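# Move the LB bottle from the fridge bin to the bench

## Task

From the bin inside the refrigerator, remove the bottle marked with the letters LB and set it upright on the bench, while the second bottle stays upright in the refrigerator; then close the refrigerator door. If no bottle there carries the LB marking, take neither out, close the door, and press the CALL key on the operator panel until it latches down. A call made in error is permanent.

## Robot and tools

Robot: two arms, left_arm and right_arm, each a six-joint UR-type arm with a 140 mm two-finger gripper and a wrist camera. Each arm rides its own carriage on one shared floor track: left_rail carries left_arm and is always on the +y side; right_rail carries right_arm. The names do not match image sides. left_arm's fingers can fold when pushed near the palm or pressed tip-first on a surface, which makes grips loose or unreliable, so grip with the outer quarter of its pads. right_arm's fingers are rigid.

Scene frame (used by every position result): fixed to the table, table top at z = 0, +z up, +x the direction the arms face, +y to their left. The track runs along y at x = 0, with y = 0 at its middle; the table edge is at x = 0.17 m. An arm's base sits at x = 0, y = its carriage's position_m, z = 0.04 m. Gripper frame: fingers point along its +z, close along its y; end_effector_position is the point between closed pads, with fingertips about 33 mm past it (9 mm when wide open).

execute_actions(actions, cameras): actions is a list holding one action (or empty, which just returns images). An action may have:
- rows: up to 15 rows, each applied for one 1/30 s step. Every row is a single flat list of 18 numbers, each in [-1, 1], covering both arms: left_arm shoulder pan, shoulder lift, elbow, wrist 1, wrist 2, wrist 3, gripper position, force_limit, speed, then the same nine for right_arm. The six joint numbers are offsets, not poses: they count from the Joint targets present when the action begins (not from the previous row), scaled so 1.0 = 1.481 rad for pan and lift and 2.222 rad for elbow and the three wrists. Sending the same offset again in a new call moves further. Joint ranges: elbow ±3.142 rad, all others ±6.283 rad; asking more than 0.010 rad beyond is refused. To keep an arm still, send 0 offsets; to keep a gripper unchanged, resend its last three numbers.
- Gripper numbers are absolute commands: position +1 = fully open (140 mm), about -0.8 = pads touching, -1 = close until blocked. force_limit from -1 (about 14 N) to +1 (about 58 N); speed from -1 (about 30 mm/s) to +1 (about 250 mm/s). Both start at +1. Faster closes squeeze much harder.
- steps: 1 to 450, default 15, at least one per row. After the rows end, arms keep heading for the last row's targets.
- until: ends early when conditions on left_rail/right_rail fields hold, e.g. {"right_rail": {"position_status": ["!=", "moving"]}} or {"all": {"status": "ended"}}. Numbers need a comparison (=, !=, <, <=, >, >=).
- left_rail / right_rail: {"position_m": absolute carriage place in metres along y (left_rail -0.8 to 1.5, right_rail -1.5 to 0.8), "speed_m_s": 0.01 to 1, "acceleration_factor": 0.1 to 1} or {"stop": true}. Drive by sending position_m, then an action waiting until position_status is not moving. Keep carriages at least 0.78 m apart. A carriage carries its arm along in its present pose.
Any bad value or name rejects the whole call. cameras: list of names, ["all"], or [].

move(target, speed, blend, stop_force, zero, blocking, cameras): drives all joints along synchronized paths. target is one 18-number row as above, or a list of up to 15 such rows; every row's offsets count from the same starting Joint targets. speed: top joint speed in rad/s, 0.01 to 3.14, default 0.5. blend: corner rounding in rad for lists, 0 = stop at each. stop_force: 4 to 120 N; an arm halts when its wrist senses that much push; use slow speed with it, and omit it when pulling away from contact. zero: re-zero before the move (default true). blocking=false returns early; then use wait or stop before new rows or moves. Paths do not avoid obstacles or the other arm. The result adds a move: line (done, off_target, moving, held, fault; limits=held if steps were withheld).

wait(seconds 0 to 10); stop() brakes a running move; zoom_image(camera, region [x0,y0,x1,y1] pixels, at most 504 by 504) on cam_high, cam_bench_left, cam_bench_mid, cam_bench_right, cam_left_wrist or cam_right_wrist; zero_wrist_force(arm); read_manual(section); finished_scene(scene=1) ends everything irreversibly.

Results: end_effector_position (m), end_effector_quat_wxyz, velocities; Joint positions and Joint velocities per arm as rail (m) then six joints (rad); Joint targets in the same order; Tool commands; object_status (0 moving, 1 blocked while opening, 2 blocked while closing = holding something, 3 reached command or pads met); position_measured in counts (3 open, ~139 = 60 mm, ~200 = 20 mm, 230 closed); Wrist force/torque in the gripper's own axes; rail position_m, position_status (moving, done, contact_stop, time_out, stopped, stopped_with_arm, stopped_for_other_arm, stopped_for_other_carriage), position_answer (taken/not_taken). Joint command not followed means the clearance check altered commands.

Avoid: anything falling off the table or landing on the track or strip beside it; dropping or releasing moving parts; hitting the fridge or heavy things hard; any contact between the two arms; contact torque over the joint limits (290, 290, 132, 47.5, 47.5, 47.5 N m) or roughly 150 N of force, which stops an arm for 10 s; holding stretched poses long enough to overheat motors. Pressing CALL wrongly cannot be reversed.

Each tool is called after "Request:" as name(argument=value, ...) on one line, values as JSON.

## Session

Request:
execute_actions(actions=[])

Scene clock: 0.00 s.
left_arm: end_effector_position=(+0.3563, +1.4026, +0.5790) position_measured=3 object_status=3 end_effector_quat_wxyz=(+0.000, +0.000, +1.000, +0.000) | right_arm: end_effector_position=(+0.3563, -1.3054, +0.5790) position_measured=3 object_status=3 end_effector_quat_wxyz=(+0.000, +0.000, +1.000, +0.000)
Joint positions: left_arm=[1.324 -0.281 -2.157 1.821 -1.235 -1.571 -0.28] | right_arm=[-1.384 -0.281 -2.157 1.821 -1.235 -1.571 -0.28]
Joint velocities: within noise
Joint torques (N m): no reading
Wrist force (N): no reading
Wrist torque (N m): no reading
Wrist force, peak (N): no reading
Joint targets: left_arm=[1.324 -0.281 -2.157 1.821 -1.235 -1.571 -0.280] | right_arm=[-1.384 -0.281 -2.157 1.821 -1.235 -1.571 -0.280]
Tool commands: left_gripper/position=+1.0 left_gripper/force_limit=+1.0 left_gripper/speed=+1.0 right_gripper/position=+1.0 right_gripper/force_limit=+1.0 right_gripper/speed=+1.0
left_rail: position_m=1.324 position_status=done
right_rail: position_m=-1.384 position_status=done

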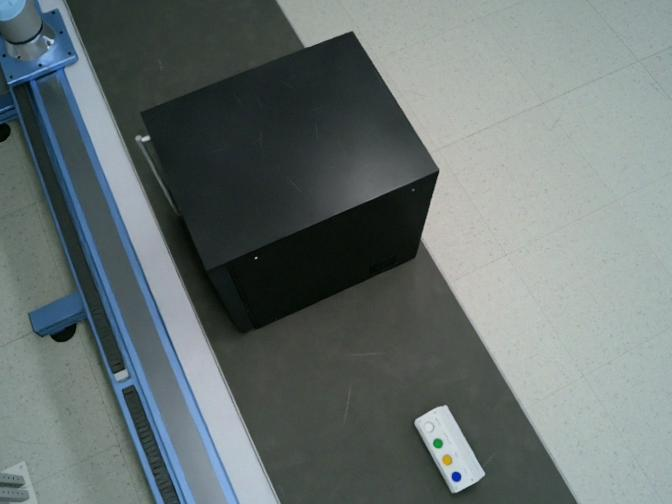

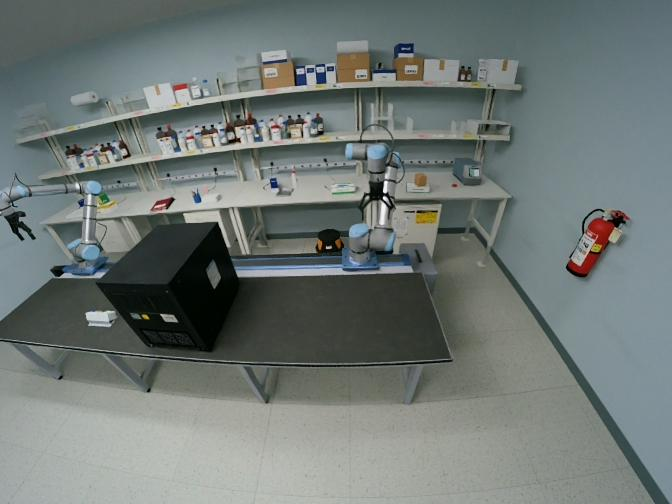

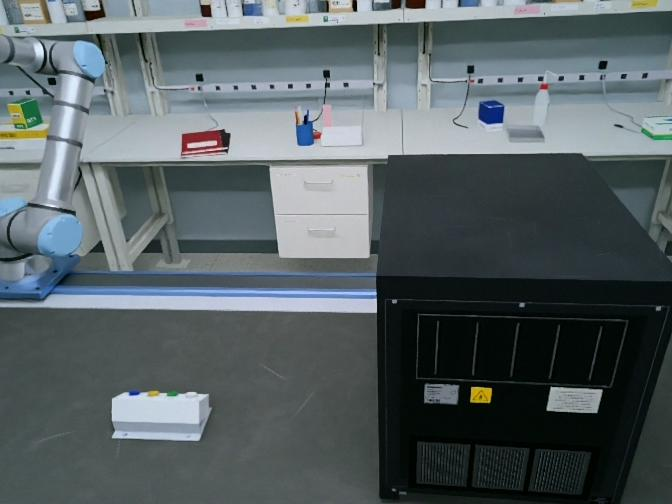

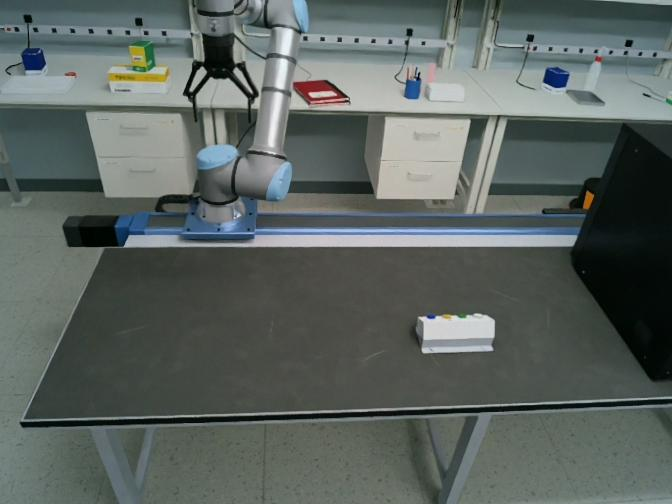

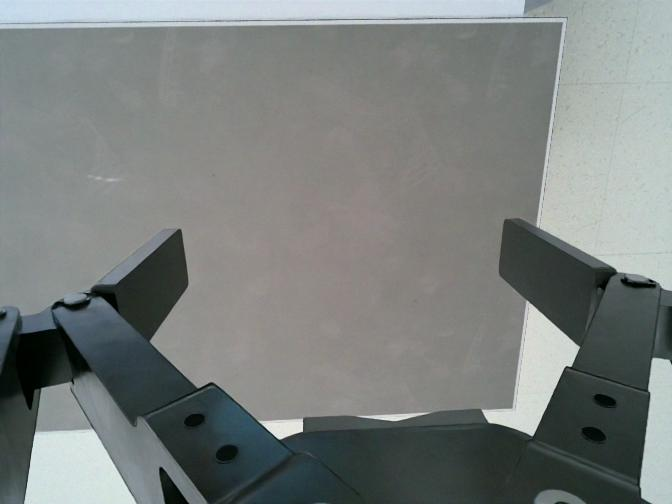

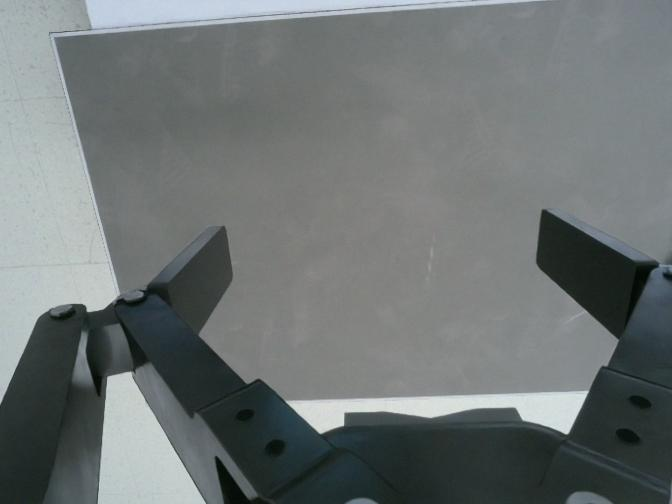

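Request:
zoom_image(camera="cam_high", region=[80, 80, 300, 350])

Request:
zoom_image(camera="cam_bench_left", region=[80, 200, 280, 360])

Request:
zoom_image(camera="cam_high", region=[370, 370, 520, 504])

Scaled by 1.867 from the camera's 672x504 image, which has a finer 960x720 frame.

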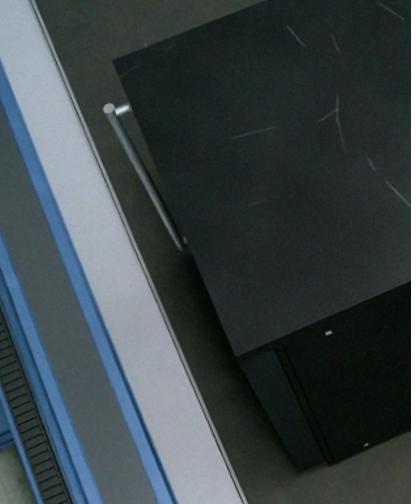

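Scaled by 2.520 from the camera's 672x504 image, which has a finer 960x720 frame.

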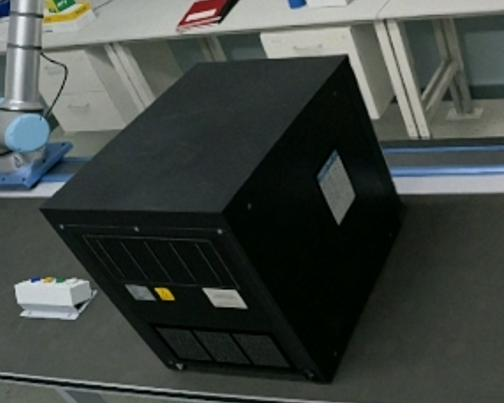

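Scaled by 3.360 from the camera's 672x504 image, which has a finer 960x720 frame.

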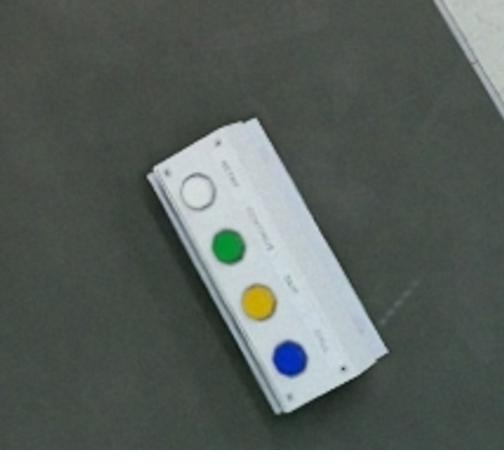

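Request:
move(target=[0,0,0,0,0,0,1,1,1,0.634,0.411,0.0297,-0.657,-0.1825,-0.6436,1,1,1], speed=1.2)

Request:
move(target=[0,0,0,0,0,0,1,1,1,0.634,0.411,0.0297,-0.657,-0.1825,-0.6436,1,1,1], speed=1.2)

Request:
execute_actions(actions=[{"right_rail":{"position_m":-0.85,"speed_m_s":0.5},"steps":150,"until":{"right_rail":{"position_status":["!=","moving"]}}}], cameras=["cam_right_wrist","cam_high"])

Scene clock: 10.27 s.
left_arm: end_effector_position=(+0.3563, +1.4026, +0.5790) position_measured=3 object_status=3 end_effector_quat_wxyz=(+0.000, +0.000, +1.000, +0.000) | right_arm: end_effector_position=(+0.6550, -0.8269, +0.5066) position_measured=3 object_status=3 end_effector_quat_wxyz=(-0.231, +0.809, -0.412, +0.349)
Joint positions: left_arm=[1.324 -0.281 -2.157 1.821 -1.235 -1.571 -0.28] | right_arm=[-1.384 0.659 -1.548 1.887 -2.695 -1.976 -1.71]
Joint torques (N m): left_arm=[-1.84 0.44 -52.3 -4.46 0.33 0.01] | right_arm=[15.84 -37.74 -43.77 -9.47 -5.05 -1.44]
Wrist force (N): left_arm=[0.2 0.0 -0.1] | right_arm=[1.0 -0.8 0.7]
Wrist torque (N m): left_arm=[0.00 -0.03 0.00] | right_arm=[-0.52 -0.63 0.01]
Wrist force, peak (N): left_arm=[0.2 0.0 -0.8] | right_arm=[-2.7 -1.6 1.1]
Joint targets: left_arm=[1.324 -0.281 -2.157 1.821 -1.235 -1.571 -0.280] | right_arm=[-1.384 0.659 -1.548 1.887 -2.695 -1.976 -1.711]
left_rail: position_m=1.324 position_status=done
right_rail: position_m=-1.384 position_status=done
move: done

Scene clock: 12.30 s.
left_arm: end_effector_position=(+0.3563, +1.4026, +0.5790) position_measured=3 object_status=3 end_effector_quat_wxyz=(+0.000, +0.000, +1.000, +0.000) | right_arm: end_effector_position=(+0.0486, -0.4837, +0.3498) position_measured=3 object_status=3 end_effector_quat_wxyz=(-0.271, +0.653, +0.271, +0.653)
Joint positions: left_arm=[1.324 -0.281 -2.157 1.821 -1.235 -1.571 -0.28] | right_arm=[-1.384 1.598 -0.939 1.953 -4.154 -2.382 -3.14]
Joint torques (N m): left_arm=[-1.99 1.3 -51.04 -3.86 0.3 -0.19] | right_arm=[15.92 -71.82 -20.44 -5.95 -4.06 -1.71]
Wrist force (N): left_arm=[0.0 -0.3 -0.1] | right_arm=[1.6 0.5 3.1]
Wrist torque (N m): left_arm=[-0.07 0.00 0.00] | right_arm=[0.14 -1.21 -0.17]
Wrist force, peak (N): left_arm=[0.4 -0.2 -0.7] | right_arm=[5.5 -0.6 1.0]
Joint targets: left_arm=[1.324 -0.281 -2.157 1.821 -1.235 -1.571 -0.280] | right_arm=[-1.384 1.598 -0.939 1.953 -4.155 -2.382 -3.141]
left_rail: position_m=1.324 position_status=done
right_rail: position_m=-1.384 position_status=done
move: done

Scene clock: 14.60 s.
left_arm: end_effector_position=(+0.3563, +1.4026, +0.5790) position_measured=3 object_status=3 end_effector_quat_wxyz=(+0.000, +0.000, +1.000, +0.000) | right_arm: end_effector_position=(+0.0485, +0.0502, +0.3497) position_measured=3 object_status=3 end_effector_quat_wxyz=(-0.271, +0.653, +0.271, +0.653)
Joint positions: left_arm=[1.324 -0.281 -2.157 1.821 -1.235 -1.571 -0.28] | right_arm=[-0.85 1.598 -0.939 1.953 -4.155 -2.382 -3.141]
Joint torques (N m): left_arm=[1.51 -0.81 -51.3 -4.32 0.02 0.21] | right_arm=[7.26 -86.66 -24.1 -4.53 -2.68 -1.29]
Wrist force (N): left_arm=[0.0 -0.4 -0.3] | right_arm=[1.6 0.3 3.4]
Wrist torque (N m): left_arm=[-0.10 0.00 0.01] | right_arm=[0.10 -1.20 -0.18]
Wrist force, peak (N): left_arm=[0.4 0.3 -0.6] | right_arm=[1.8 -0.3 4.5]
Joint targets: left_arm=[1.324 -0.281 -2.157 1.821 -1.235 -1.571 -0.280] | right_arm=[-0.850 1.598 -0.939 1.953 -4.155 -2.382 -3.141]
Tool commands: left_gripper/position=+1.0 left_gripper/force_limit=+1.0 left_gripper/speed=+1.0 right_gripper/position=+1.0 right_gripper/force_limit=+1.0 right_gripper/speed=+1.0
left_rail: position_m=1.324 position_status=done
right_rail: position_m=-0.850 speed_m_s=0.50 position_status=done
camera_calibration:
cam_right_wrist: T_world_to_cam=[[0.730228, -0.682119, -0.0384788, 0.0334165], [-0.25627, -0.221266, -0.940939, 0.359917], [0.633318, 0.696962, -0.336382, 0.23644], [0, 0, 0, 1]] pos_world=[-0.0819073, -0.0623581, 0.41948]
Images, in order (width x height): cam_high 672x504, cam_right_wrist 672x504.

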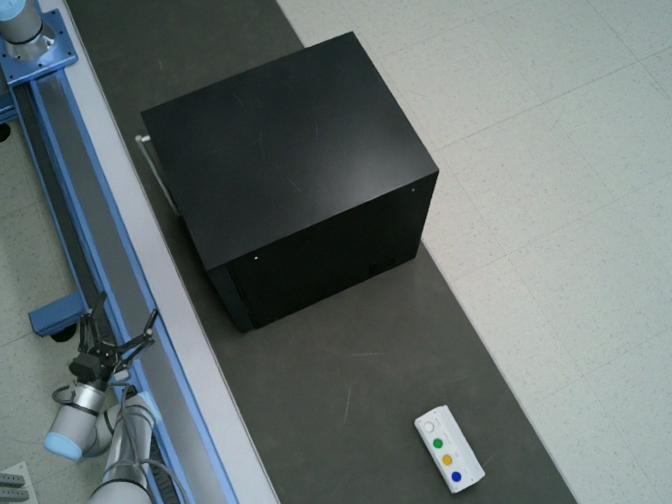

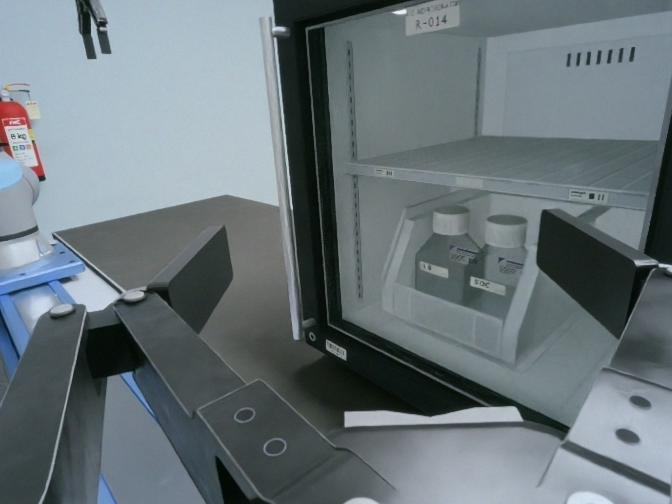

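Glass door. Zoom.

Request:
zoom_image(camera="cam_right_wrist", region=[370, 180, 580, 380])

Request:
zoom_image(camera="cam_right_wrist", region=[240, 0, 400, 360])

Scaled by 2.400 from the camera's 672x504 image, which has a finer 960x720 frame.

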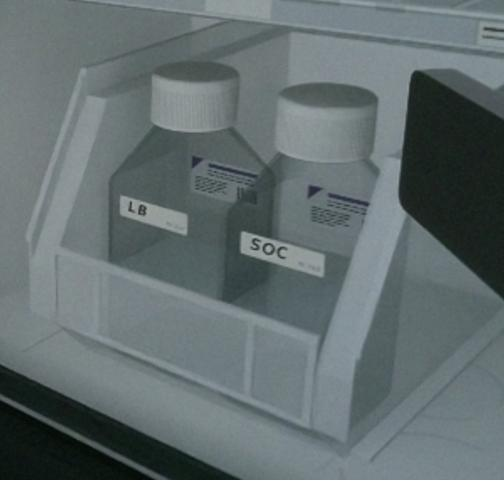

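Scaled by 1.400 from the camera's 672x504 image, which has a finer 960x720 frame.

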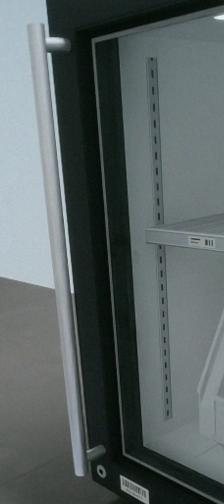

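Request:
execute_actions(actions=[{"right_rail":{"position_m":-0.7,"speed_m_s":0.5},"steps":150,"until":{"right_rail":{"position_status":["!=","moving"]}}}])

Request:
move(target=[0,0,0,0,0,0,1,1,1,0.0045,0.2420,-0.2935,0.1320,-0.2000,0,-0.08,-1,0], speed=0.6, cameras=["cam_high","cam_right_wrist"])

Scene clock: 18.67 s.
left_arm: end_effector_position=(+0.3563, +1.4026, +0.5790) position_measured=3 object_status=3 end_effector_quat_wxyz=(+0.000, +0.000, +1.000, +0.000) | right_arm: end_effector_position=(+0.0485, +0.2002, +0.3498) position_measured=3 object_status=3 end_effector_quat_wxyz=(-0.271, +0.653, +0.271, +0.653)
Joint positions: left_arm=[1.324 -0.281 -2.157 1.821 -1.235 -1.571 -0.28] | right_arm=[-0.7 1.598 -0.939 1.953 -4.155 -2.382 -3.141]
Joint torques (N m): left_arm=[-2.91 -0.43 -50.65 -4.29 0.07 -0.02] | right_arm=[-8.1 -84.46 -33.85 -1.83 0.39 -1.44]
Wrist force (N): left_arm=[0.1 -0.1 -0.2] | right_arm=[1.5 0.8 3.6]
Wrist torque (N m): left_arm=[-0.03 -0.02 0.00] | right_arm=[0.21 -1.19 -0.18]
Wrist force, peak (N): left_arm=[-0.1 -0.4 -0.7] | right_arm=[1.7 0.0 4.3]
Joint targets: left_arm=[1.324 -0.281 -2.157 1.821 -1.235 -1.571 -0.280] | right_arm=[-0.700 1.598 -0.939 1.953 -4.155 -2.382 -3.141]
Tool commands: left_gripper/position=+1.0 left_gripper/force_limit=+1.0 left_gripper/speed=+1.0 right_gripper/position=+1.0 right_gripper/force_limit=+1.0 right_gripper/speed=+1.0
left_rail: position_m=1.324 position_status=done
right_rail: position_m=-0.700 speed_m_s=0.50 position_status=done

Scene clock: 20.43 s.
left_arm: end_effector_position=(+0.3563, +1.4026, +0.5790) position_measured=3 object_status=3 end_effector_quat_wxyz=(+0.000, +0.000, +1.000, +0.000) | right_arm: end_effector_position=(+0.1143, +0.3520, +0.2998) position_measured=139 object_status=3 end_effector_quat_wxyz=(-0.123, +0.696, +0.123, +0.696)
Joint positions: left_arm=[1.324 -0.281 -2.157 1.821 -1.235 -1.571 -0.28] | right_arm=[-0.7 1.604 -0.581 1.301 -3.861 -2.826 -3.141]
Joint torques (N m): left_arm=[-1.16 0.38 -51.54 -4.37 0.04 -0.44] | right_arm=[16.65 -101.86 -42.95 2.63 -4.07 -1.38]
Wrist force (N): left_arm=[0.3 0.1 -0.2] | right_arm=[1.7 1.2 3.3]
Wrist torque (N m): left_arm=[0.00 -0.06 0.00] | right_arm=[0.32 -1.30 -0.19]
Wrist force, peak (N): left_arm=[0.0 -0.1 -0.8] | right_arm=[1.1 -0.7 4.0]
Joint targets: left_arm=[1.324 -0.281 -2.157 1.821 -1.235 -1.571 -0.280] | right_arm=[-0.700 1.604 -0.581 1.301 -3.861 -2.826 -3.141]
left_rail: position_m=1.324 position_status=done
right_rail: position_m=-0.700 speed_m_s=0.50 position_status=done
move: done
camera_calibration:
cam_right_wrist: T_world_to_cam=[[0.372426, -0.927255, -0.0386895, 0.316564], [-0.325686, -0.0915454, -0.941036, 0.358844], [0.869038, 0.363067, -0.336088, 0.058163], [0, 0, 0, 1]] pos_world=[-0.0515722, 0.305269, 0.36948]
Images, in order (width x height): cam_high 672x504, cam_right_wrist 672x504.

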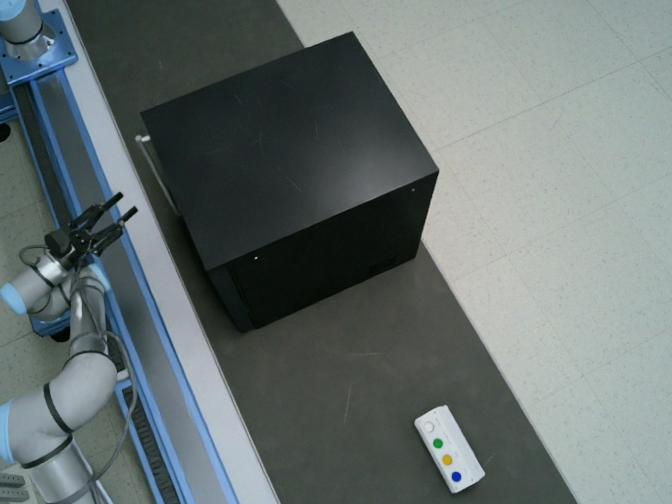

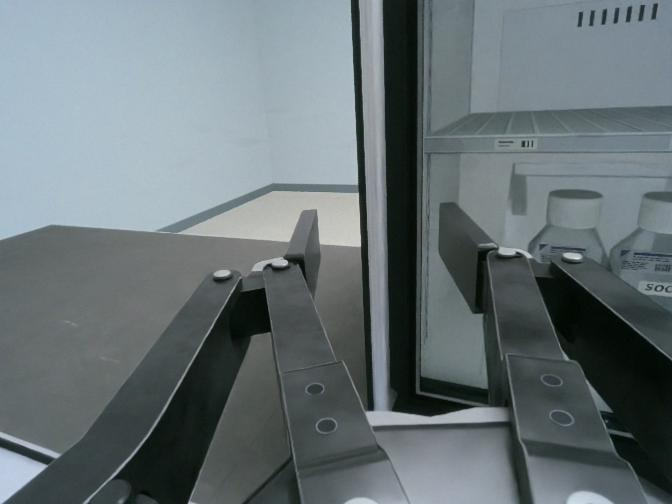

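Request:
move(target=[0,0,0,0,0,0,1,1,1,-0.0793,0.0200,-0.0300,0.0167,0.0529,0,-0.08,-1,0], speed=0.12, stop_force=20, cameras=["cam_right_wrist"])

Scene clock: 22.90 s.
left_arm: end_effector_position=(+0.3563, +1.4026, +0.5790) position_measured=3 object_status=3 end_effector_quat_wxyz=(+0.000, +0.000, +1.000, +0.000) | right_arm: end_effector_position=(+0.2273, +0.3931, +0.3006) position_measured=139 object_status=3 end_effector_quat_wxyz=(-0.123, +0.696, +0.123, +0.696)
Joint positions: left_arm=[1.324 -0.281 -2.157 1.821 -1.235 -1.571 -0.28] | right_arm=[-0.7 1.487 -0.551 1.234 -3.824 -2.709 -3.141]
Joint torques (N m): left_arm=[-0.06 0.18 -52.18 -4.21 0.1 0.07] | right_arm=[-20.5 -105.7 -44.6 2.35 4.49 -1.04]
Wrist force (N): left_arm=[0.1 0.1 -0.3] | right_arm=[1.3 1.1 3.2]
Wrist torque (N m): left_arm=[0.01 -0.01 0.01] | right_arm=[0.26 -1.19 -0.16]
Wrist force, peak (N): left_arm=[0.6 0.2 -0.4] | right_arm=[1.4 0.9 4.9]
Joint targets: left_arm=[1.324 -0.281 -2.157 1.821 -1.235 -1.571 -0.280] | right_arm=[-0.700 1.487 -0.551 1.234 -3.824 -2.709 -3.141]
left_rail: position_m=1.324 position_status=done
right_rail: position_m=-0.700 speed_m_s=0.50 position_status=done
move: done
camera_calibration:
cam_right_wrist: T_world_to_cam=[[0.372374, -0.927281, -0.0385689, 0.312496], [-0.325741, -0.0916698, -0.941005, 0.400187], [0.86904, 0.362969, -0.336189, -0.0545847], [0, 0, 0, 1]] pos_world=[0.0614282, 0.346269, 0.37028]
Images, in order (width x height): cam_right_wrist 672x504.

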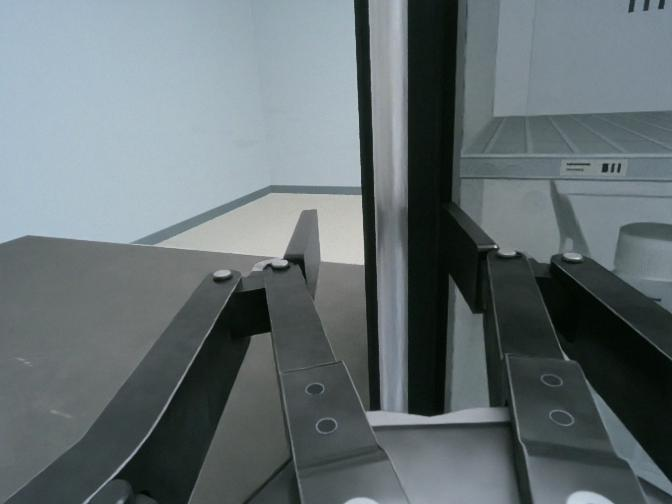

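Request:
execute_actions(actions=[{"rows":[[0,0,0,0,0,0,1,1,1,0,0,0,0,0,0,-1,-0.5,-1]],"steps":75}], cameras=["cam_right_wrist"])

Scene clock: 40.77 s.
left_arm: end_effector_position=(+0.3563, +1.4026, +0.5790) position_measured=3 object_status=3 end_effector_quat_wxyz=(+0.000, +0.000, +1.000, +0.000) | right_arm: end_effector_position=(+0.2274, +0.3931, +0.3006) position_measured=196 object_status=2 end_effector_quat_wxyz=(-0.123, +0.696, +0.123, +0.696)
Joint positions: left_arm=[1.324 -0.281 -2.157 1.821 -1.235 -1.571 -0.28] | right_arm=[-0.7 1.487 -0.551 1.234 -3.824 -2.709 -3.141]
Joint torques (N m): left_arm=[-0.73 1.02 -50.74 -4.69 0.26 -0.31] | right_arm=[17.79 -105.52 -44.37 2.45 15.05 -1.08]
Wrist force (N): left_arm=[0.0 0.0 -0.1] | right_arm=[1.6 32.2 -8.6]
Wrist torque (N m): left_arm=[-0.01 -0.01 0.01] | right_arm=[-0.28 -1.19 -0.14]
Wrist force, peak (N): left_arm=[-0.5 -0.2 -0.7] | right_arm=[1.8 32.9 -8.7]
Joint targets: left_arm=[1.324 -0.281 -2.157 1.821 -1.235 -1.571 -0.280] | right_arm=[-0.700 1.487 -0.551 1.234 -3.824 -2.709 -3.141]
left_rail: position_m=1.324 position_status=done
right_rail: position_m=-0.700 speed_m_s=0.50 position_status=done
camera_calibration:
cam_right_wrist: T_world_to_cam=[[0.372374, -0.927281, -0.0385689, 0.312496], [-0.325741, -0.0916698, -0.941005, 0.400187], [0.86904, 0.362969, -0.336189, -0.0545847], [0, 0, 0, 1]] pos_world=[0.0614282, 0.346269, 0.37028]
Images, in order (width x height): cam_right_wrist 672x504.

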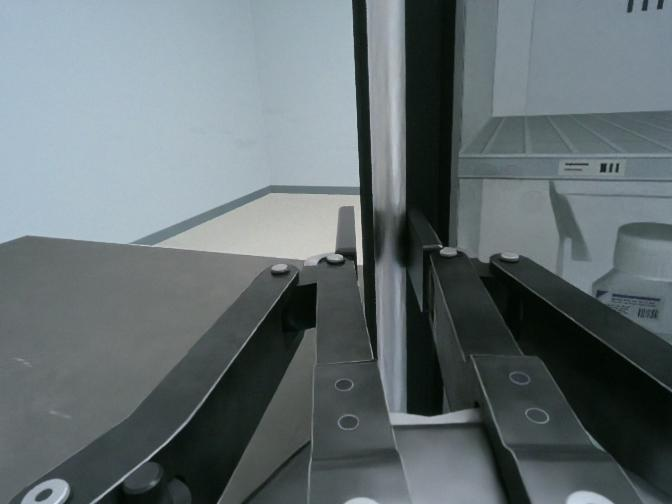

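Request:
execute_actions(actions=[{"right_rail":{"position_m":-0.7035,"speed_m_s":0.02},"steps":45,"until":{"right_rail":{"position_status":["!=","moving"]}}}])

Request:
execute_actions(actions=[{"rows":[[0,0,0,0,0,0,1,1,1,0,0,0,0,0,0,-0.98,0.0,-1]],"steps":30}])

Scene clock: 41.80 s.
left_arm: end_effector_position=(+0.3563, +1.4026, +0.5790) position_measured=3 object_status=3 end_effector_quat_wxyz=(+0.000, +0.000, +1.000, +0.000) | right_arm: end_effector_position=(+0.2273, +0.3894, +0.3006) position_measured=206 object_status=0 end_effector_quat_wxyz=(-0.123, +0.696, +0.122, +0.696)
Joint positions: left_arm=[1.324 -0.281 -2.157 1.821 -1.235 -1.571 -0.28] | right_arm=[-0.704 1.487 -0.551 1.234 -3.824 -2.709 -3.141]
Joint torques (N m): left_arm=[1.15 2.84 -50.78 -4.48 -0.23 0.06] | right_arm=[7.65 -106.79 -42.52 2.22 14.59 -0.9]
Wrist force (N): left_arm=[-0.1 0.0 -0.1] | right_arm=[0.9 35.9 -3.9]
Wrist torque (N m): left_arm=[0.00 0.03 0.01] | right_arm=[-0.09 -1.22 -0.13]
Wrist force, peak (N): left_arm=[0.0 -0.2 -0.6] | right_arm=[0.9 35.9 -3.9]
Joint targets: left_arm=[1.324 -0.281 -2.157 1.821 -1.235 -1.571 -0.280] | right_arm=[-0.704 1.487 -0.551 1.234 -3.824 -2.709 -3.141]
Tool commands: left_gripper/position=+1.0 left_gripper/force_limit=+1.0 left_gripper/speed=+1.0 right_gripper/position=-1.0 right_gripper/force_limit=-0.5 right_gripper/speed=-1.0
left_rail: position_m=1.324 position_status=done
right_rail: position_m=-0.704 speed_m_s=0.02 position_status=done

Scene clock: 43.00 s.
left_arm: end_effector_position=(+0.3563, +1.4026, +0.5790) position_measured=3 object_status=3 end_effector_quat_wxyz=(+0.000, +0.000, +1.000, +0.000) | right_arm: end_effector_position=(+0.2273, +0.3896, +0.3005) position_measured=210 object_status=2 end_effector_quat_wxyz=(-0.123, +0.696, +0.123, +0.696)
Joint positions: left_arm=[1.324 -0.281 -2.157 1.821 -1.235 -1.571 -0.28] | right_arm=[-0.704 1.487 -0.551 1.234 -3.824 -2.709 -3.141]
Joint torques (N m): left_arm=[0.18 -1.11 -50.48 -4.14 0.11 -0.07] | right_arm=[4.12 -109.38 -57.96 2.98 25.33 -0.67]
Wrist force (N): left_arm=[0.1 0.0 -0.3] | right_arm=[1.5 63.0 -12.7]
Wrist torque (N m): left_arm=[-0.01 -0.03 0.01] | right_arm=[-0.52 -1.31 -0.14]
Wrist force, peak (N): left_arm=[-0.5 -0.5 -0.3] | right_arm=[1.0 63.2 -13.1]
Joint targets: left_arm=[1.324 -0.281 -2.157 1.821 -1.235 -1.571 -0.280] | right_arm=[-0.704 1.487 -0.551 1.234 -3.824 -2.709 -3.141]
left_rail: position_m=1.324 position_status=done
right_rail: position_m=-0.704 speed_m_s=0.02 position_status=done

Request:
execute_actions(actions=[{"right_rail":{"position_m":-0.7065,"speed_m_s":0.02},"steps":45,"until":{"right_rail":{"position_status":["!=","moving"]}}}], cameras=["cam_right_wrist"])

Scene clock: 43.67 s.
left_arm: end_effector_position=(+0.3563, +1.4026, +0.5790) position_measured=3 object_status=3 end_effector_quat_wxyz=(+0.000, +0.000, +1.000, +0.000) | right_arm: end_effector_position=(+0.2273, +0.3868, +0.3007) position_measured=210 object_status=2 end_effector_quat_wxyz=(-0.123, +0.696, +0.123, +0.696)
Joint positions: left_arm=[1.324 -0.281 -2.157 1.821 -1.235 -1.571 -0.28] | right_arm=[-0.706 1.487 -0.551 1.234 -3.824 -2.708 -3.141]
Joint torques (N m): left_arm=[-2.17 -2.26 -50.9 -4.3 -0.03 0.29] | right_arm=[4.01 -110.3 -26.66 -4.04 -12.95 -0.95]
Wrist force (N): left_arm=[0.0 0.2 -0.5] | right_arm=[-0.9 -22.6 20.8]
Wrist torque (N m): left_arm=[0.04 0.01 0.00] | right_arm=[0.48 -1.24 -0.04]
Wrist force, peak (N): left_arm=[0.3 -0.3 -0.4] | right_arm=[1.4 63.4 -13.1]
Joint targets: left_arm=[1.324 -0.281 -2.157 1.821 -1.235 -1.571 -0.280] | right_arm=[-0.707 1.487 -0.551 1.234 -3.824 -2.709 -3.141]
Tool commands: left_gripper/position=+1.0 left_gripper/force_limit=+1.0 left_gripper/speed=+1.0 right_gripper/position=-0.98 right_gripper/force_limit=+0.0 right_gripper/speed=-1.0
left_rail: position_m=1.324 position_status=done
right_rail: position_m=-0.706 position_m_goal=-0.707 speed_m_s=0.02 position_status=done
camera_calibration:
cam_right_wrist: T_world_to_cam=[[0.372761, -0.927123, -0.0386236, 0.306601], [-0.325622, -0.0917168, -0.941041, 0.399726], [0.868919, 0.36336, -0.33608, -0.0524293], [0, 0, 0, 1]] pos_world=[0.0614272, 0.339969, 0.37038]
Images, in order (width x height): cam_right_wrist 672x504.

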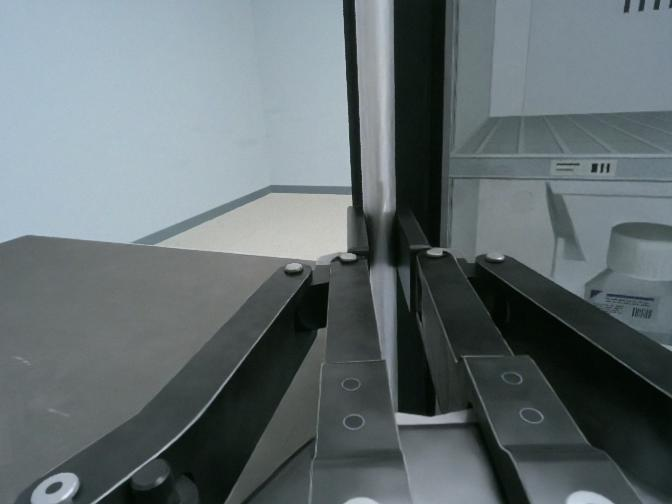

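Request:
execute_actions(actions=[{"right_rail":{"position_m":-0.7057,"speed_m_s":0.02},"steps":30,"until":{"right_rail":{"position_status":["!=","moving"]}}}])

Request:
move(target=[0,0,0,0,0,0,1,1,1,0.0177,-0.0333,0.0485,-0.0263,0.0332,0,-0.98,0,-1], speed=0.06, stop_force=80, cameras=["cam_right_wrist","cam_high"])

Scene clock: 45.00 s.
left_arm: end_effector_position=(+0.3563, +1.4026, +0.5790) position_measured=3 object_status=3 end_effector_quat_wxyz=(+0.000, +0.000, +1.000, +0.000) | right_arm: end_effector_position=(+0.2273, +0.3872, +0.3005) position_measured=210 object_status=2 end_effector_quat_wxyz=(-0.123, +0.696, +0.122, +0.696)
Joint positions: left_arm=[1.324 -0.281 -2.157 1.821 -1.235 -1.571 -0.28] | right_arm=[-0.706 1.487 -0.551 1.234 -3.824 -2.709 -3.141]
Joint torques (N m): left_arm=[-3.19 0.77 -50.05 -4.57 0.11 -0.01] | right_arm=[3.35 -115.42 -27.77 -4.09 -2.41 -0.77]
Wrist force (N): left_arm=[-0.3 -0.1 -0.3] | right_arm=[4.6 -6.4 15.0]
Wrist torque (N m): left_arm=[-0.03 0.08 0.00] | right_arm=[0.37 -1.27 -0.05]
Wrist force, peak (N): left_arm=[-0.2 -0.5 -0.4] | right_arm=[3.1 -30.4 22.2]
Joint targets: left_arm=[1.324 -0.281 -2.157 1.821 -1.235 -1.571 -0.280] | right_arm=[-0.706 1.487 -0.551 1.234 -3.824 -2.709 -3.141]
Tool commands: left_gripper/position=+1.0 left_gripper/force_limit=+1.0 left_gripper/speed=+1.0 right_gripper/position=-0.98 right_gripper/force_limit=+0.0 right_gripper/speed=-1.0
left_rail: position_m=1.324 position_status=done
right_rail: position_m=-0.706 speed_m_s=0.02 position_status=done

Scene clock: 47.77 s.
left_arm: end_effector_position=(+0.3563, +1.4026, +0.5790) position_measured=3 object_status=3 end_effector_quat_wxyz=(+0.000, +0.000, +1.000, +0.000) | right_arm: end_effector_position=(+0.1863, +0.3778, +0.3006) position_measured=210 object_status=2 end_effector_quat_wxyz=(-0.158, +0.689, +0.157, +0.689)
Joint positions: left_arm=[1.324 -0.281 -2.157 1.821 -1.235 -1.571 -0.28] | right_arm=[-0.706 1.513 -0.6 1.342 -3.883 -2.635 -3.141]
Joint torques (N m): left_arm=[1.87 0.57 -48.86 -4.46 -0.38 -0.48] | right_arm=[-12.43 -134.68 -14.83 -12.61 -17.72 -1.01]
Wrist force (N): left_arm=[-0.2 0.0 -0.2] | right_arm=[0.1 -56.8 18.0]
Wrist torque (N m): left_arm=[0.00 0.05 0.00] | right_arm=[0.76 -1.31 -0.03]
Wrist force, peak (N): left_arm=[0.0 -0.5 -0.7] | right_arm=[-0.1 -57.3 18.3]
Joint targets: left_arm=[1.324 -0.281 -2.157 1.821 -1.235 -1.571 -0.280] | right_arm=[-0.706 1.513 -0.600 1.342 -3.883 -2.635 -3.141]
left_rail: position_m=1.324 position_status=done
right_rail: position_m=-0.706 speed_m_s=0.02 position_status=done
move: done
camera_calibration:
cam_right_wrist: T_world_to_cam=[[0.46308, -0.885475, -0.0386116, 0.280967], [-0.31497, -0.123688, -0.941008, 0.395616], [0.828463, 0.447923, -0.336175, -0.0379164], [0, 0, 0, 1]] pos_world=[0.0259093, 0.314706, 0.37038]
Images, in order (width x height): cam_high 672x504, cam_right_wrist 672x504.

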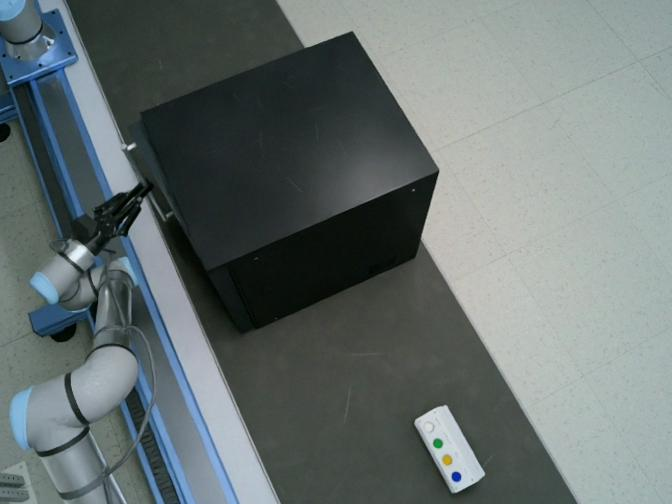

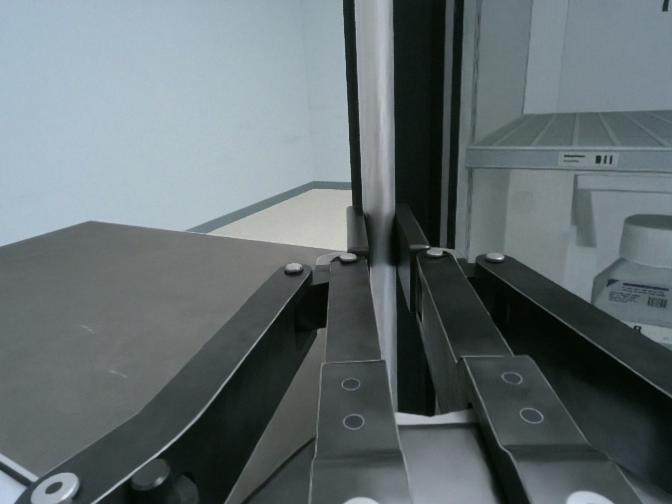

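Request:
move(target=[[0,0,0,0,0,0,1,1,1,0.0244,-0.0443,0.0653,-0.0357,0.0513,0,-0.98,0,-1],[0,0,0,0,0,0,1,1,1,0.0441,-0.0889,0.1327,-0.0734,0.1056,0,-0.98,0,-1]], speed=0.12, blend=0.03, stop_force=80, cameras=["cam_right_wrist","cam_high"])

Scene clock: 52.43 s.
left_arm: end_effector_position=(+0.3563, +1.4026, +0.5790) position_measured=3 object_status=3 end_effector_quat_wxyz=(+0.000, +0.000, +1.000, +0.000) | right_arm: end_effector_position=(+0.0690, +0.3338, +0.3006) position_measured=210 object_status=2 end_effector_quat_wxyz=(-0.259, +0.658, +0.259, +0.658)
Joint positions: left_arm=[1.324 -0.281 -2.157 1.821 -1.235 -1.571 -0.28] | right_arm=[-0.706 1.579 -0.732 1.637 -4.046 -2.4 -3.141]
Joint torques (N m): left_arm=[-0.98 0.91 -49.08 -4.3 -0.43 -0.16] | right_arm=[35.7 -125.78 -41.26 -4.98 16.18 -0.55]
Wrist force (N): left_arm=[0.5 -0.3 -0.2] | right_arm=[-9.4 30.2 -5.4]
Wrist torque (N m): left_arm=[-0.06 -0.10 0.00] | right_arm=[-0.41 -1.41 -0.06]
Wrist force, peak (N): left_arm=[0.3 -0.2 -0.7] | right_arm=[0.0 -57.4 19.3]
Joint targets: left_arm=[1.324 -0.281 -2.157 1.821 -1.235 -1.571 -0.280] | right_arm=[-0.706 1.579 -0.732 1.637 -4.046 -2.400 -3.141]
left_rail: position_m=1.324 position_status=done
right_rail: position_m=-0.706 speed_m_s=0.02 position_status=done
move: done
camera_calibration:
cam_right_wrist: T_world_to_cam=[[0.704047, -0.709104, -0.0385795, 0.220807], [-0.264404, -0.211324, -0.940974, 0.378973], [0.659096, 0.672691, -0.336272, 0.0156341], [0, 0, 0, 1]] pos_world=[-0.0655606, 0.226144, 0.37038]
Images, in order (width x height): cam_high 672x504, cam_right_wrist 672x504.

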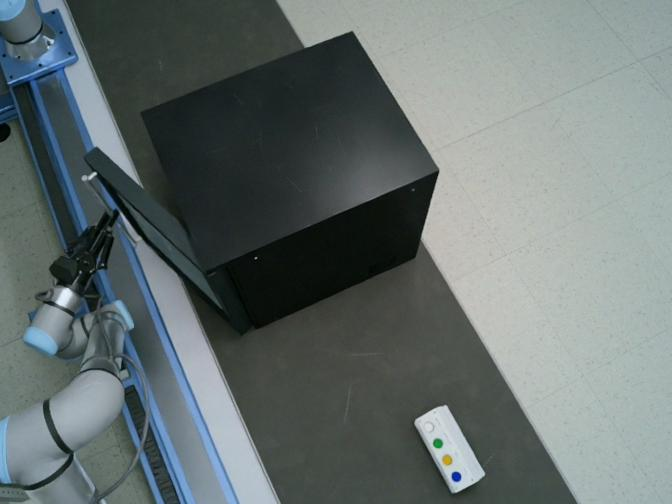

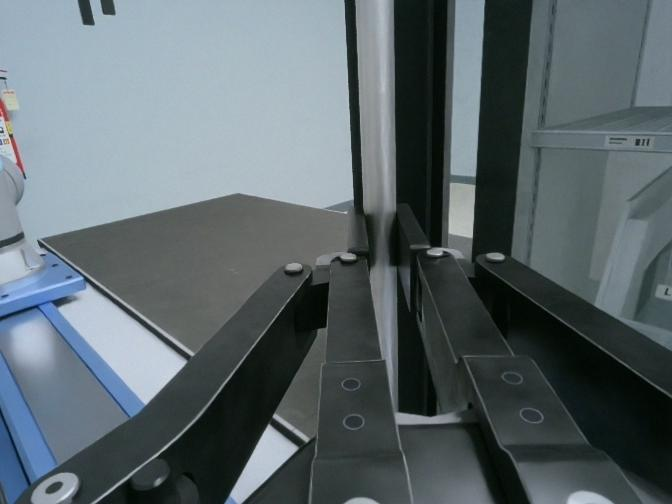

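Request:
move(target=[[0,0,0,0,0,0,1,1,1,0.0138,-0.0508,0.0789,-0.0450,0.0695,0,-0.98,0,-1],[0,0,0,0,0,0,1,1,1,0.0172,-0.0982,0.1564,-0.0910,0.1460,0,-0.98,0,-1],[0,0,0,0,0,0,1,1,1,0.0132,-0.1205,0.1947,-0.1144,0.1881,0,-0.98,0,-1],[0,0,0,0,0,0,1,1,1,0.0040,-0.1414,0.2327,-0.1384,0.2336,0,-0.98,0,-1],[0,0,0,0,0,0,1,1,1,-0.0110,-0.1609,0.2703,-0.1631,0.2830,0,-0.98,0,-1],[0,0,0,0,0,0,1,1,1,-0.0339,-0.1784,0.3073,-0.1884,0.3376,0,-0.98,0,-1],[0,0,0,0,0,0,1,1,1,-0.0659,-0.1935,0.3439,-0.2149,0.3983,0,-0.98,0,-1],[0,0,0,0,0,0,1,1,1,-0.1099,-0.2051,0.3794,-0.2428,0.4670,0,-0.98,0,-1],[0,0,0,0,0,0,1,1,1,-0.1679,-0.2126,0.4135,-0.2719,0.5451,0,-0.98,0,-1],[0,0,0,0,0,0,1,1,1,-0.2433,-0.2152,0.4460,-0.3026,0.6347,0,-0.98,0,-1]], speed=0.22, blend=0.02, stop_force=70, cameras=["cam_right_wrist","cam_high"])

Scene clock: 58.47 s.
left_arm: end_effector_position=(+0.3563, +1.4026, +0.5790) position_measured=3 object_status=3 end_effector_quat_wxyz=(+0.000, +0.000, +1.000, +0.000) | right_arm: end_effector_position=(-0.0470, +0.2311, +0.3006) position_measured=210 object_status=2 end_effector_quat_wxyz=(-0.377, +0.599, +0.377, +0.598)
Joint positions: left_arm=[1.324 -0.281 -2.157 1.821 -1.235 -1.571 -0.28] | right_arm=[-0.706 1.602 -0.887 2.008 -4.263 -2.049 -3.141]
Joint torques (N m): left_arm=[-1.97 1.18 -49.15 -4.61 0.09 0.08] | right_arm=[-32.33 -86.46 -19.75 -8.86 -28.16 -0.43]
Wrist force (N): left_arm=[0.1 0.2 -0.4] | right_arm=[-11.8 -62.4 22.1]
Wrist torque (N m): left_arm=[0.04 -0.02 0.00] | right_arm=[0.76 -1.36 -0.18]
Wrist force, peak (N): left_arm=[-0.2 0.1 -0.8] | right_arm=[-14.9 -68.7 26.6]
Joint targets: left_arm=[1.324 -0.281 -2.157 1.821 -1.235 -1.571 -0.280] | right_arm=[-0.706 1.602 -0.887 2.008 -4.263 -2.049 -3.141]
left_rail: position_m=1.324 position_status=done
right_rail: position_m=-0.706 speed_m_s=0.02 position_status=done
move: contact (right_arm); path passed 2 of 10 targets; right_arm: the wrist 2 is farthest, 1.059 rad from its target
camera_calibration:
cam_right_wrist: T_world_to_cam=[[0.914809, -0.402016, -0.0388351, 0.168695], [-0.168835, -0.293293, -0.940996, 0.349952], [0.366905, 0.867388, -0.336181, 0.102401], [0, 0, 0, 1]] pos_world=[-0.132811, 0.0816345, 0.37028]
Images, in order (width x height): cam_high 672x504, cam_right_wrist 672x504.

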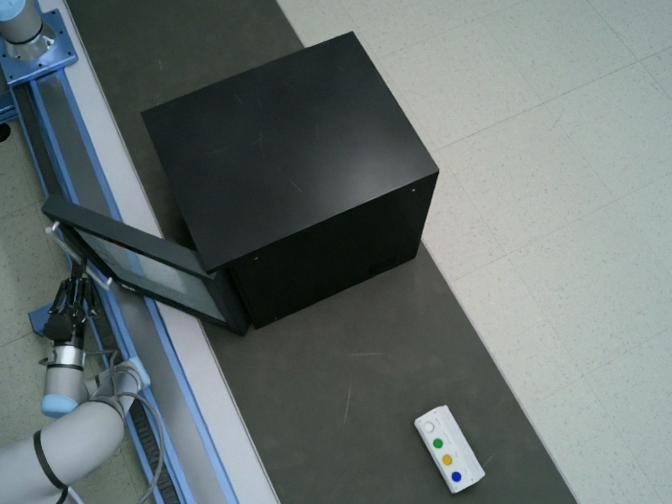

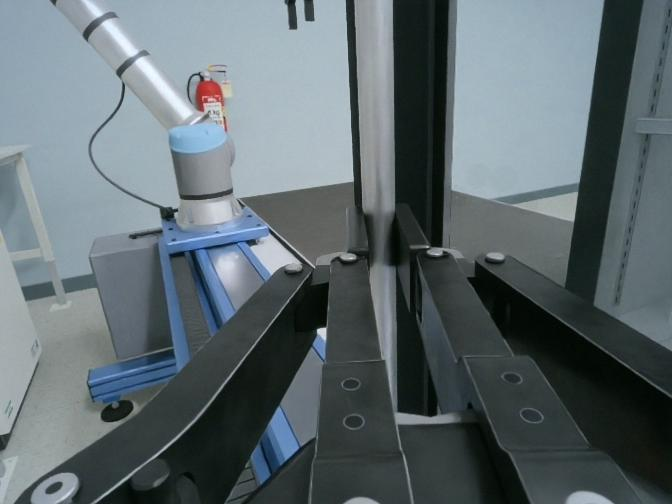

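Request:
execute_actions(actions=[{"rows":[[0,0,0,0,0,0,1,1,1,0,0,0,0,0,0,-0.08,0,-1]],"steps":60}])

Request:
move(target=[0,0,0,0,0,0,1,1,1,0.1288,-0.0629,0.1171,-0.0751,-0.0857,0,-0.08,0,-1], speed=0.25, cameras=["cam_right_wrist","cam_high"])

Request:
execute_actions(actions=[{"right_rail":{"position_m":-1.1,"speed_m_s":0.4},"steps":150,"until":{"right_rail":{"position_status":["!=","moving"]}}}], cameras=["cam_right_wrist","cam_high","cam_bench_mid"])

Scene clock: 63.00 s.
left_arm: end_effector_position=(+0.3563, +1.4026, +0.5790) position_measured=3 object_status=3 end_effector_quat_wxyz=(+0.000, +0.000, +1.000, +0.000) | right_arm: end_effector_position=(-0.0470, +0.2311, +0.3006) position_measured=139 object_status=3 end_effector_quat_wxyz=(-0.377, +0.599, +0.377, +0.598)
Joint positions: left_arm=[1.324 -0.281 -2.157 1.821 -1.235 -1.571 -0.28] | right_arm=[-0.706 1.602 -0.887 2.008 -4.263 -2.049 -3.141]
Joint torques (N m): left_arm=[-1.16 0.28 -48.17 -4.57 -0.18 -0.41] | right_arm=[11.96 -93.37 -29.94 0.85 4.49 -0.27]
Wrist force (N): left_arm=[0.2 0.0 -0.3] | right_arm=[4.3 -1.9 5.1]
Wrist torque (N m): left_arm=[-0.01 -0.04 0.00] | right_arm=[-0.40 -1.88 -0.17]
Wrist force, peak (N): left_arm=[-0.4 -0.3 -0.7] | right_arm=[-11.7 -63.2 22.0]
Joint targets: left_arm=[1.324 -0.281 -2.157 1.821 -1.235 -1.571 -0.280] | right_arm=[-0.706 1.602 -0.887 2.008 -4.263 -2.049 -3.141]
left_rail: position_m=1.324 position_status=done
right_rail: position_m=-0.706 speed_m_s=0.02 position_status=done

Scene clock: 64.57 s.
left_arm: end_effector_position=(+0.3563, +1.4026, +0.5790) position_measured=3 object_status=3 end_effector_quat_wxyz=(+0.000, +0.000, +1.000, +0.000) | right_arm: end_effector_position=(-0.1332, +0.0514, +0.3004) position_measured=139 object_status=3 end_effector_quat_wxyz=(-0.377, +0.599, +0.377, +0.598)
Joint positions: left_arm=[1.324 -0.281 -2.157 1.821 -1.235 -1.571 -0.28] | right_arm=[-0.706 1.793 -0.98 2.268 -4.429 -2.239 -3.141]
Joint torques (N m): left_arm=[-0.36 1.12 -50.01 -4.49 0.19 -0.19] | right_arm=[14.75 -82.62 -7.37 -6.16 -3.88 -0.3]
Wrist force (N): left_arm=[-0.1 -0.1 0.0] | right_arm=[3.6 -2.2 4.7]
Wrist torque (N m): left_arm=[-0.03 0.04 0.01] | right_arm=[-0.43 -1.72 -0.17]
Wrist force, peak (N): left_arm=[-0.3 0.5 -0.5] | right_arm=[4.0 -1.3 7.2]
Joint targets: left_arm=[1.324 -0.281 -2.157 1.821 -1.235 -1.571 -0.280] | right_arm=[-0.706 1.793 -0.980 2.268 -4.430 -2.240 -3.141]
left_rail: position_m=1.324 position_status=done
right_rail: position_m=-0.706 speed_m_s=0.02 position_status=done
move: done
camera_calibration:
cam_right_wrist: T_world_to_cam=[[0.914968, -0.401668, -0.0386943, 0.175228], [-0.168638, -0.293497, -0.940968, 0.282535], [0.3666, 0.867481, -0.336277, 0.289772], [0, 0, 0, 1]] pos_world=[-0.218912, -0.0980648, 0.37008]
Images, in order (width x height): cam_high 672x504, cam_right_wrist 672x504.

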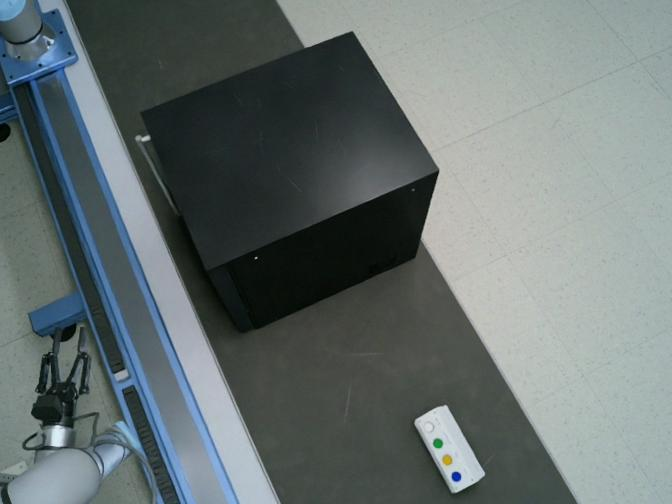

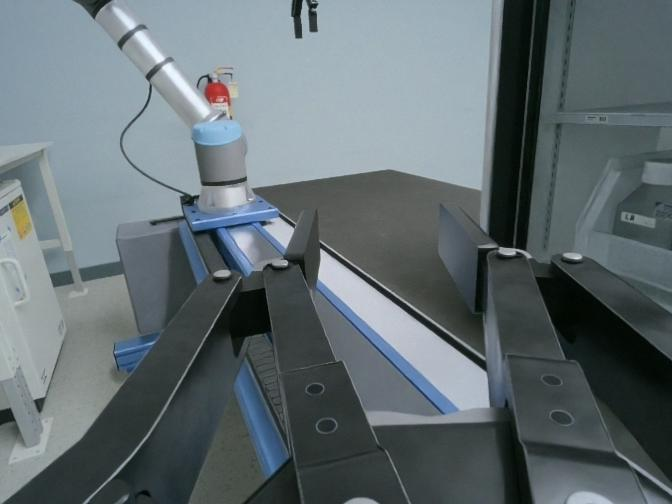

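Scene clock: 66.60 s.
left_arm: end_effector_position=(+0.3563, +1.4026, +0.5790) position_measured=3 object_status=3 end_effector_quat_wxyz=(+0.000, +0.000, +1.000, +0.000) | right_arm: end_effector_position=(-0.1333, -0.3430, +0.3004) position_measured=139 object_status=3 end_effector_quat_wxyz=(-0.377, +0.598, +0.377, +0.598)
Joint positions: left_arm=[1.324 -0.281 -2.157 1.821 -1.235 -1.571 -0.28] | right_arm=[-1.1 1.793 -0.98 2.268 -4.43 -2.24 -3.141]
Joint torques (N m): left_arm=[-1.14 -0.5 -49.07 -4.18 0.26 0.08] | right_arm=[0.83 -71.55 -21.78 -4.75 -2.51 -0.44]
Wrist force (N): left_arm=[-0.4 -0.1 -0.1] | right_arm=[3.6 -1.9 4.2]
Wrist torque (N m): left_arm=[-0.02 0.10 0.00] | right_arm=[-0.38 -1.73 -0.17]
Wrist force, peak (N): left_arm=[0.2 -0.5 -0.5] | right_arm=[4.1 -2.6 6.0]
Joint targets: left_arm=[1.324 -0.281 -2.157 1.821 -1.235 -1.571 -0.280] | right_arm=[-1.100 1.793 -0.980 2.268 -4.430 -2.240 -3.141]
Tool commands: left_gripper/position=+1.0 left_gripper/force_limit=+1.0 left_gripper/speed=+1.0 right_gripper/position=-0.08 right_gripper/force_limit=+0.0 right_gripper/speed=-1.0
left_rail: position_m=1.324 position_status=done
right_rail: position_m=-1.100 speed_m_s=0.40 position_status=done
camera_calibration:
cam_right_wrist: T_world_to_cam=[[0.914968, -0.401668, -0.0386943, 0.0169015], [-0.168638, -0.293497, -0.940968, 0.166763], [0.3666, 0.867481, -0.336277, 0.631943], [0, 0, 0, 1]] pos_world=[-0.219012, -0.492465, 0.37008]
Images, in order (width x height): cam_high 672x504, cam_bench_mid 672x504, cam_right_wrist 672x504.

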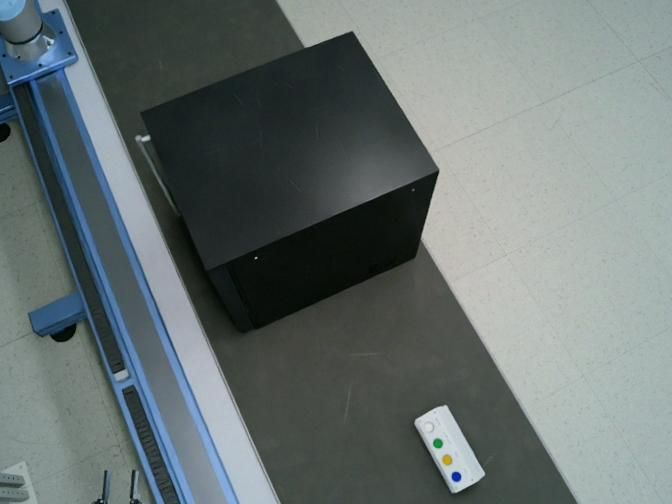

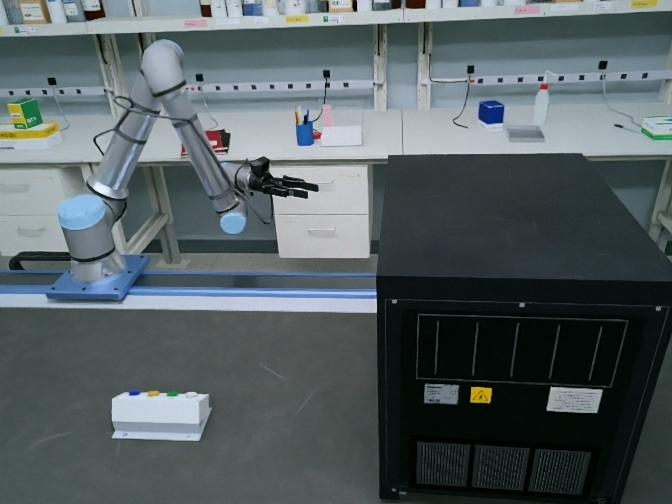

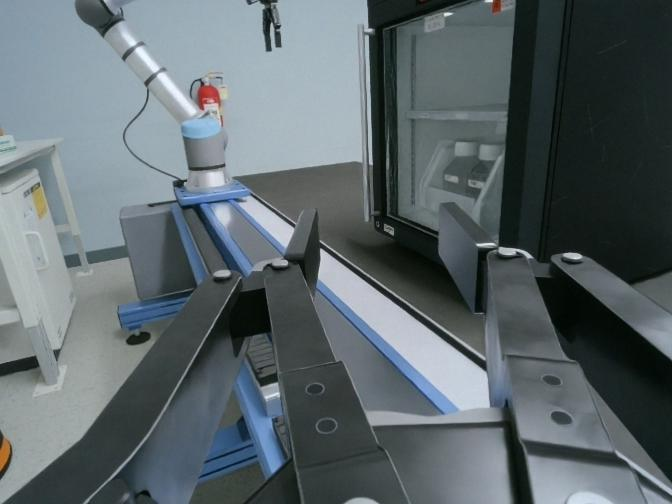

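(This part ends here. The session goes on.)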